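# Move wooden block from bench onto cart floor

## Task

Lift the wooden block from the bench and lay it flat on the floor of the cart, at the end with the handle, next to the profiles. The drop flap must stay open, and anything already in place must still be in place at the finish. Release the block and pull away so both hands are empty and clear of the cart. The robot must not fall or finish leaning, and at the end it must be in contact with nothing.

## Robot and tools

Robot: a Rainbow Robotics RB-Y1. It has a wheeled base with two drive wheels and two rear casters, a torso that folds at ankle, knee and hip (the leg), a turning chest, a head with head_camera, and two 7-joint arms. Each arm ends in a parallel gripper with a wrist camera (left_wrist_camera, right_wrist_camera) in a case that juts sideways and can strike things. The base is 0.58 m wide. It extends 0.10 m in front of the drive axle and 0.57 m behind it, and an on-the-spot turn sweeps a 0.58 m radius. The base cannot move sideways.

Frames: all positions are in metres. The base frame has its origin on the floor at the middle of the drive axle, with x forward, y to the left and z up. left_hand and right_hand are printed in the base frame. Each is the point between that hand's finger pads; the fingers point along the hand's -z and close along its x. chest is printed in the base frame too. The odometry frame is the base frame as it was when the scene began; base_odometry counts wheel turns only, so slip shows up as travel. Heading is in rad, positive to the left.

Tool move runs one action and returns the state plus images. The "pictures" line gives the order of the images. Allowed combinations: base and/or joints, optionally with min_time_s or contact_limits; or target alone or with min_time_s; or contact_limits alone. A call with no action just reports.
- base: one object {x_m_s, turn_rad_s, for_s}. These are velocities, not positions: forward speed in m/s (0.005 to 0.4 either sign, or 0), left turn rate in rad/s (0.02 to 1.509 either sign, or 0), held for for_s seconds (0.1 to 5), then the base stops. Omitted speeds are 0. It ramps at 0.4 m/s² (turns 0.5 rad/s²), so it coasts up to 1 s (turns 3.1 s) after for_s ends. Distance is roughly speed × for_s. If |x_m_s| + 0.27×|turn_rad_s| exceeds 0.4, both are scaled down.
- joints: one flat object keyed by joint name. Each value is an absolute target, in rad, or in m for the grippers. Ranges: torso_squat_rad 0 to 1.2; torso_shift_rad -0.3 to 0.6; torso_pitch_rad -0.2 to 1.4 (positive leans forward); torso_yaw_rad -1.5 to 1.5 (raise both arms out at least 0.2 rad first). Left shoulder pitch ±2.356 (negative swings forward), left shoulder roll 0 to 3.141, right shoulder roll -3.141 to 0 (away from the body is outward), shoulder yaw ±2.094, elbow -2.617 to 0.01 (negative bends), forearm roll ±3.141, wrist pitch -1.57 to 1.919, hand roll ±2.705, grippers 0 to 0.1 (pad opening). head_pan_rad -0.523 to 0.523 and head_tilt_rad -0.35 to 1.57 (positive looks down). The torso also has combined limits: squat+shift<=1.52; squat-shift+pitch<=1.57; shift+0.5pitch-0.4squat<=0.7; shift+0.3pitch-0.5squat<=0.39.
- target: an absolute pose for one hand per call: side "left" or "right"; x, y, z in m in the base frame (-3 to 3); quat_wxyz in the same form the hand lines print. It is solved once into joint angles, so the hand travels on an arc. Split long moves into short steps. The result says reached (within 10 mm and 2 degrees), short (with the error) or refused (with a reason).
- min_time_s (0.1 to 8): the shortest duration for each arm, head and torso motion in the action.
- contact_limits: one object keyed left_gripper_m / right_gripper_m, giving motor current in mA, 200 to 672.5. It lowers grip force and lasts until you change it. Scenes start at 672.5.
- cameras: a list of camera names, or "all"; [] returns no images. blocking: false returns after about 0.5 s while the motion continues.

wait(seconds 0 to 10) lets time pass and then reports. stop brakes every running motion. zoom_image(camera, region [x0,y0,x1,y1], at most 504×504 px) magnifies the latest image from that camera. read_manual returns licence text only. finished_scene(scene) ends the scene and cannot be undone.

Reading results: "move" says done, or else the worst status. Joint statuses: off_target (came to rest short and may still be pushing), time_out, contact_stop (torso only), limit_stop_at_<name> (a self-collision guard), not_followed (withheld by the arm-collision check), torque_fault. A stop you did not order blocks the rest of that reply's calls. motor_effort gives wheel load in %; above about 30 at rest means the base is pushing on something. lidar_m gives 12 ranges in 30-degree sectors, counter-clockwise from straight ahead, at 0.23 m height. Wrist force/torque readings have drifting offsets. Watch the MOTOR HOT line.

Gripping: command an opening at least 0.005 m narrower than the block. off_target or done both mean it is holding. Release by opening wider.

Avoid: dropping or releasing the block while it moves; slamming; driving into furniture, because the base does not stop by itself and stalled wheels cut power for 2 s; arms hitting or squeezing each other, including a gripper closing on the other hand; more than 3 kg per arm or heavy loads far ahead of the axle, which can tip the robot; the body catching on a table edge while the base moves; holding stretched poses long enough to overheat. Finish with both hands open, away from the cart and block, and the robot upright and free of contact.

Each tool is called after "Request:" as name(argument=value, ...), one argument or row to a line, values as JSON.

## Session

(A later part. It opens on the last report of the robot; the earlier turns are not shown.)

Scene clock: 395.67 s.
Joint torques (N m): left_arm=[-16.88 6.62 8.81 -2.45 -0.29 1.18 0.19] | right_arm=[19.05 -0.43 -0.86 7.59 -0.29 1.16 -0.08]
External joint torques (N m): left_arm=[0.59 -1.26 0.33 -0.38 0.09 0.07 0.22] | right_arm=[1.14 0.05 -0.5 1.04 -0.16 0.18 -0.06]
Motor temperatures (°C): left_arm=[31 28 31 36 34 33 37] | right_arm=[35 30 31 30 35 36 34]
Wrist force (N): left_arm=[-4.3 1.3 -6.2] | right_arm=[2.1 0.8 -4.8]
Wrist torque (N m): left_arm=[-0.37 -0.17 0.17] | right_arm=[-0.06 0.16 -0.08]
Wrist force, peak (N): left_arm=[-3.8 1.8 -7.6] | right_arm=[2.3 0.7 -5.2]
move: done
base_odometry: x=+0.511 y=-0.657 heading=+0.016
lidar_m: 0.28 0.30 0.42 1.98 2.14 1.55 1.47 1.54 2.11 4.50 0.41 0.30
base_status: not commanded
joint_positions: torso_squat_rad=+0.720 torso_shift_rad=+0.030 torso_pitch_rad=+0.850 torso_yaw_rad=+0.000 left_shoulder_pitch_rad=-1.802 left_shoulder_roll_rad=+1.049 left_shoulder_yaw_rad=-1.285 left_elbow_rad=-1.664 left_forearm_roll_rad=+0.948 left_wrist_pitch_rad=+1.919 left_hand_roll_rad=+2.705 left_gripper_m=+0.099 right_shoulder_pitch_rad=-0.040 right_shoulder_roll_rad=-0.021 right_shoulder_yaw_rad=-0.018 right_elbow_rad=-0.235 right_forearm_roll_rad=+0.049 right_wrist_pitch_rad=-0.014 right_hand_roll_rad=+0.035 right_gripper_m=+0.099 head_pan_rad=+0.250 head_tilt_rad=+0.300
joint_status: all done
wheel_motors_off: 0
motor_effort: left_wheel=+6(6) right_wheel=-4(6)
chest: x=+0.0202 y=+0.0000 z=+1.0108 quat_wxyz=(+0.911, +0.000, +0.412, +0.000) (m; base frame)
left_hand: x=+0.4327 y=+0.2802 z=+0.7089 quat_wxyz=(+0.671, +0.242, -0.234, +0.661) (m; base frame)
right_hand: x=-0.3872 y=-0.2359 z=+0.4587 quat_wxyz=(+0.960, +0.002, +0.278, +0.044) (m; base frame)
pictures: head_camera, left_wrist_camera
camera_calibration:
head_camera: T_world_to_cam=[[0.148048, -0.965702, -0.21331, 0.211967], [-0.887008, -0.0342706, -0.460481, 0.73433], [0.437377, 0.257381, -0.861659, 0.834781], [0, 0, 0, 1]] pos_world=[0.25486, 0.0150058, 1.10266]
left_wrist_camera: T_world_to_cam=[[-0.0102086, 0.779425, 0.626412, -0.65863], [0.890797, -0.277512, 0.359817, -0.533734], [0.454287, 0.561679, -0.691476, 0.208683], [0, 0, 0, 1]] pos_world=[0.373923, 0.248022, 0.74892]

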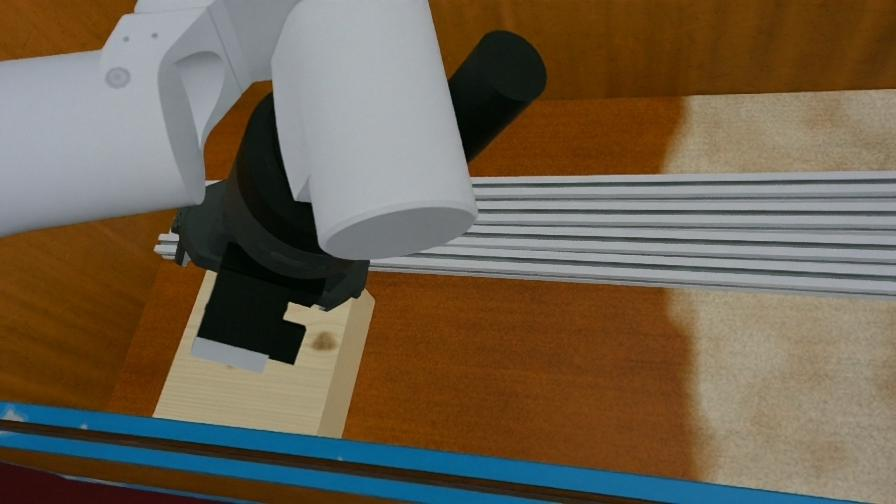

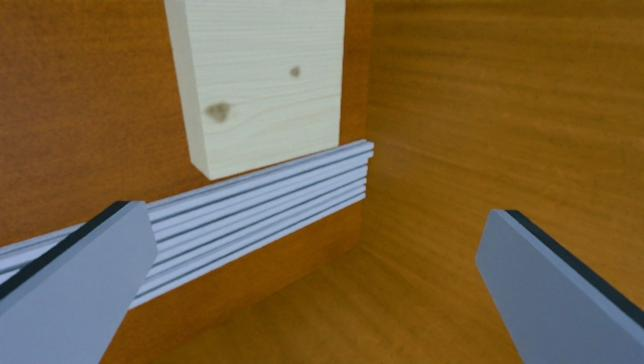

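Request:
move(
  joints={"torso_squat_rad": 0.1, "torso_shift_rad": 0},
  min_time_s=3,
  cameras=[],
)

Request:
move(
  base={"x_m_s": -0.2, "for_s": 2.5},
  cameras=["head_camera"],
)

Request:
move(
  joints={"torso_pitch_rad": 0.1, "torso_squat_rad": 0.2, "head_pan_rad": 0.3, "head_tilt_rad": 0.75},
  min_time_s=3,
  cameras=["head_camera"],
)

Scene clock: 400.47 s.
Joint torques (N m): left_arm=[-16.44 6.81 9.05 -2.49 -0.21 1.22 0.17] | right_arm=[19.06 -0.27 -0.86 7.41 -0.37 1.07 0.04]
External joint torques (N m): left_arm=[1.03 -1.07 0.57 -0.43 0.16 0.11 0.2] | right_arm=[1.15 0.21 -0.5 0.86 -0.24 0.09 0.06]
Motor temperatures (°C): left_arm=[31 28 31 36 34 33 37] | right_arm=[35 30 31 30 35 36 34]
Wrist force (N): left_arm=[-3.8 1.8 -6.4] | right_arm=[2.7 0.7 -4.7]
Wrist torque (N m): left_arm=[-0.40 -0.11 0.13] | right_arm=[-0.07 0.25 -0.07]
Wrist force, peak (N): left_arm=[-4.3 2.5 -7.0] | right_arm=[3.1 0.5 -4.8]
move: done
base_odometry: x=+0.511 y=-0.657 heading=+0.016
lidar_m: 0.28 0.30 0.42 2.00 2.14 1.56 1.47 1.55 2.10 4.51 0.41 0.30
base_status: not commanded
joint_positions: torso_squat_rad=+0.100 torso_shift_rad=+0.000 torso_pitch_rad=+0.850 torso_yaw_rad=+0.000 left_shoulder_pitch_rad=-1.802 left_shoulder_roll_rad=+1.049 left_shoulder_yaw_rad=-1.285 left_elbow_rad=-1.664 left_forearm_roll_rad=+0.948 left_wrist_pitch_rad=+1.919 left_hand_roll_rad=+2.705 left_gripper_m=+0.099 right_shoulder_pitch_rad=-0.040 right_shoulder_roll_rad=-0.021 right_shoulder_yaw_rad=-0.018 right_elbow_rad=-0.235 right_forearm_roll_rad=+0.049 right_wrist_pitch_rad=-0.014 right_hand_roll_rad=+0.035 right_gripper_m=+0.099 head_pan_rad=+0.250 head_tilt_rad=+0.300
joint_status: all done
wheel_motors_off: 0
motor_effort: left_wheel=+6(6) right_wheel=-3(8)
chest: x=+0.0045 y=+0.0001 z=+1.1812 quat_wxyz=(+0.911, +0.000, +0.412, +0.000) (m; base frame)
left_hand: x=+0.4170 y=+0.2802 z=+0.8793 quat_wxyz=(+0.671, +0.242, -0.234, +0.661) (m; base frame)
right_hand: x=-0.4030 y=-0.2359 z=+0.6292 quat_wxyz=(+0.960, +0.002, +0.278, +0.044) (m; base frame)
pictures: none
No camera images: "cameras" was empty.

Scene clock: 404.00 s.
Joint torques (N m): left_arm=[-16.66 6.59 9.32 -2.21 -0.38 1.26 0.15] | right_arm=[18.96 -0.24 -1.07 7.42 -0.22 1.19 0.07]
External joint torques (N m): left_arm=[0.81 -1.29 0.83 -0.14 0 0.15 0.19] | right_arm=[1.06 0.24 -0.71 0.87 -0.09 0.21 0.1]
Motor temperatures (°C): left_arm=[31 28 31 36 34 33 37] | right_arm=[35 30 31 30 35 36 34]
Wrist force (N): left_arm=[-3.9 2.1 -6.6] | right_arm=[2.3 0.5 -4.8]
Wrist torque (N m): left_arm=[-0.45 -0.14 0.16] | right_arm=[-0.04 0.17 -0.08]
Wrist force, peak (N): left_arm=[-3.7 2.0 -7.3] | right_arm=[3.0 1.1 -4.9]
move: done
base_odometry: x=+0.011 y=-0.666 heading=+0.017
lidar_m: 0.79 0.83 1.12 4.08 1.42 1.02 0.97 1.04 1.40 3.63 2.26 0.83
base_status: done (sent for 2.5 of 2.5 s)
joint_positions: torso_squat_rad=+0.100 torso_shift_rad=+0.000 torso_pitch_rad=+0.850 torso_yaw_rad=+0.000 left_shoulder_pitch_rad=-1.802 left_shoulder_roll_rad=+1.049 left_shoulder_yaw_rad=-1.285 left_elbow_rad=-1.664 left_forearm_roll_rad=+0.948 left_wrist_pitch_rad=+1.919 left_hand_roll_rad=+2.705 left_gripper_m=+0.099 right_shoulder_pitch_rad=-0.040 right_shoulder_roll_rad=-0.021 right_shoulder_yaw_rad=-0.018 right_elbow_rad=-0.235 right_forearm_roll_rad=+0.049 right_wrist_pitch_rad=-0.014 right_hand_roll_rad=+0.035 right_gripper_m=+0.099 head_pan_rad=+0.250 head_tilt_rad=+0.300
joint_status: not commanded
wheel_motors_off: 0
motor_effort: left_wheel=+13(33) right_wheel=-14(27)
chest: x=+0.0044 y=+0.0001 z=+1.1812 quat_wxyz=(+0.911, +0.000, +0.412, +0.000) (m; base frame)
left_hand: x=+0.4169 y=+0.2802 z=+0.8794 quat_wxyz=(+0.671, +0.242, -0.234, +0.661) (m; base frame)
right_hand: x=-0.4030 y=-0.2359 z=+0.6292 quat_wxyz=(+0.960, +0.002, +0.278, +0.044) (m; base frame)
pictures: head_camera
camera_calibration:
head_camera: T_world_to_cam=[[0.148019, -0.965709, -0.2133, 0.250633], [-0.887031, -0.0342614, -0.460438, 0.79882], [0.437341, 0.257357, -0.861685, 0.988517], [0, 0, 0, 1]] pos_world=[0.23916, 0.0150059, 1.27306]

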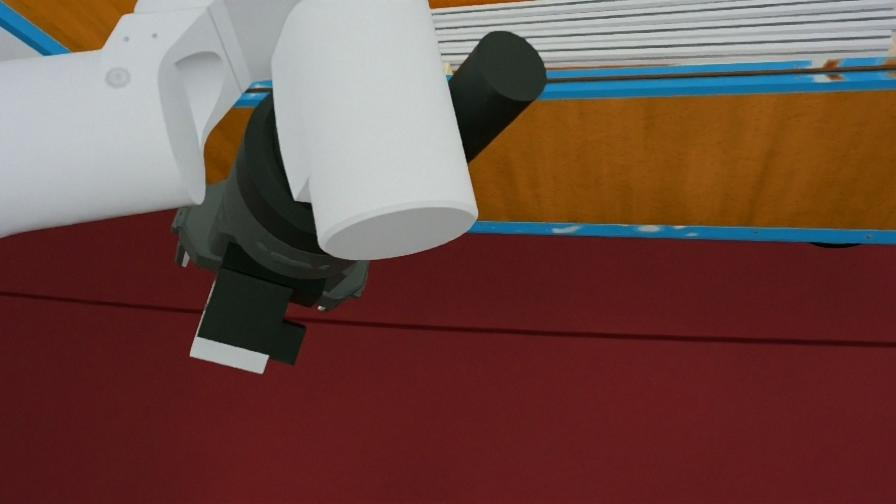

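Scene clock: 407.30 s.
Joint torques (N m): left_arm=[-18.09 5.75 10.58 2.44 -1.54 0.27 0.21] | right_arm=[0.02 -0.71 -0.63 -0.26 -0.07 -0.39 -0.07]
External joint torques (N m): left_arm=[1.83 -0.97 1.05 0 -0.07 0.01 0.25] | right_arm=[0.91 0.37 -0.54 0.35 -0.11 0.02 -0.08]
Motor temperatures (°C): left_arm=[31 28 31 36 34 33 37] | right_arm=[35 30 31 30 35 36 34]
Wrist force (N): left_arm=[-3.2 6.4 -5.4] | right_arm=[-1.9 0.9 -5.7]
Wrist torque (N m): left_arm=[-0.68 -0.07 0.13] | right_arm=[-0.06 -0.08 -0.09]
Wrist force, peak (N): left_arm=[-3.6 6.6 -5.7] | right_arm=[-1.3 1.3 -6.3]
move: done
base_odometry: x=+0.011 y=-0.666 heading=+0.017
lidar_m: 0.79 0.82 1.12 4.08 1.42 1.02 0.98 1.02 1.39 3.63 2.27 0.82
base_status: not commanded
joint_positions: torso_squat_rad=+0.200 torso_shift_rad=+0.000 torso_pitch_rad=+0.100 torso_yaw_rad=+0.000 left_shoulder_pitch_rad=-1.802 left_shoulder_roll_rad=+1.049 left_shoulder_yaw_rad=-1.285 left_elbow_rad=-1.664 left_forearm_roll_rad=+0.948 left_wrist_pitch_rad=+1.919 left_hand_roll_rad=+2.705 left_gripper_m=+0.099 right_shoulder_pitch_rad=-0.040 right_shoulder_roll_rad=-0.021 right_shoulder_yaw_rad=-0.018 right_elbow_rad=-0.235 right_forearm_roll_rad=+0.049 right_wrist_pitch_rad=-0.014 right_hand_roll_rad=+0.035 right_gripper_m=+0.099 head_pan_rad=+0.300 head_tilt_rad=+0.750
joint_status: all done
wheel_motors_off: 0
motor_effort: left_wheel=+16(16) right_wheel=-14(16)
chest: x=-0.1972 y=+0.0001 z=+1.2744 quat_wxyz=(+0.999, +0.000, +0.050, +0.000) (m; base frame)
left_hand: x=+0.3104 y=+0.2803 z=+1.3348 quat_wxyz=(+0.539, -0.017, -0.463, +0.704) (m; base frame)
right_hand: x=-0.1190 y=-0.2359 z=+0.5928 quat_wxyz=(+0.995, -0.014, -0.093, +0.041) (m; base frame)
pictures: head_camera
camera_calibration:
head_camera: T_world_to_cam=[[0.287984, -0.95573, -0.0603829, 0.132742], [-0.691515, -0.163921, -0.703517, 0.979308], [0.662475, 0.244357, -0.708108, 1.0899], [0, 0, 0, 1]] pos_world=[-0.0830548, 0.021069, 1.46875]

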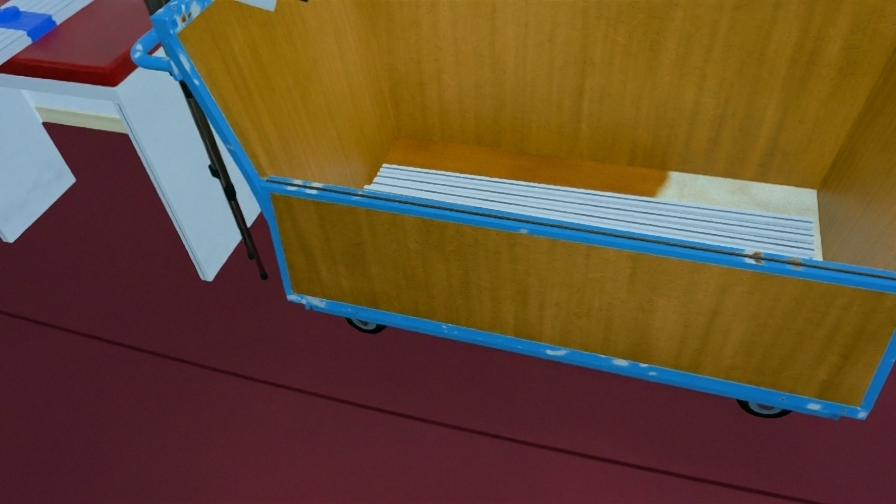

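Request:
finished_scene(
  scene=2,
)

The scene is finished: the task was done.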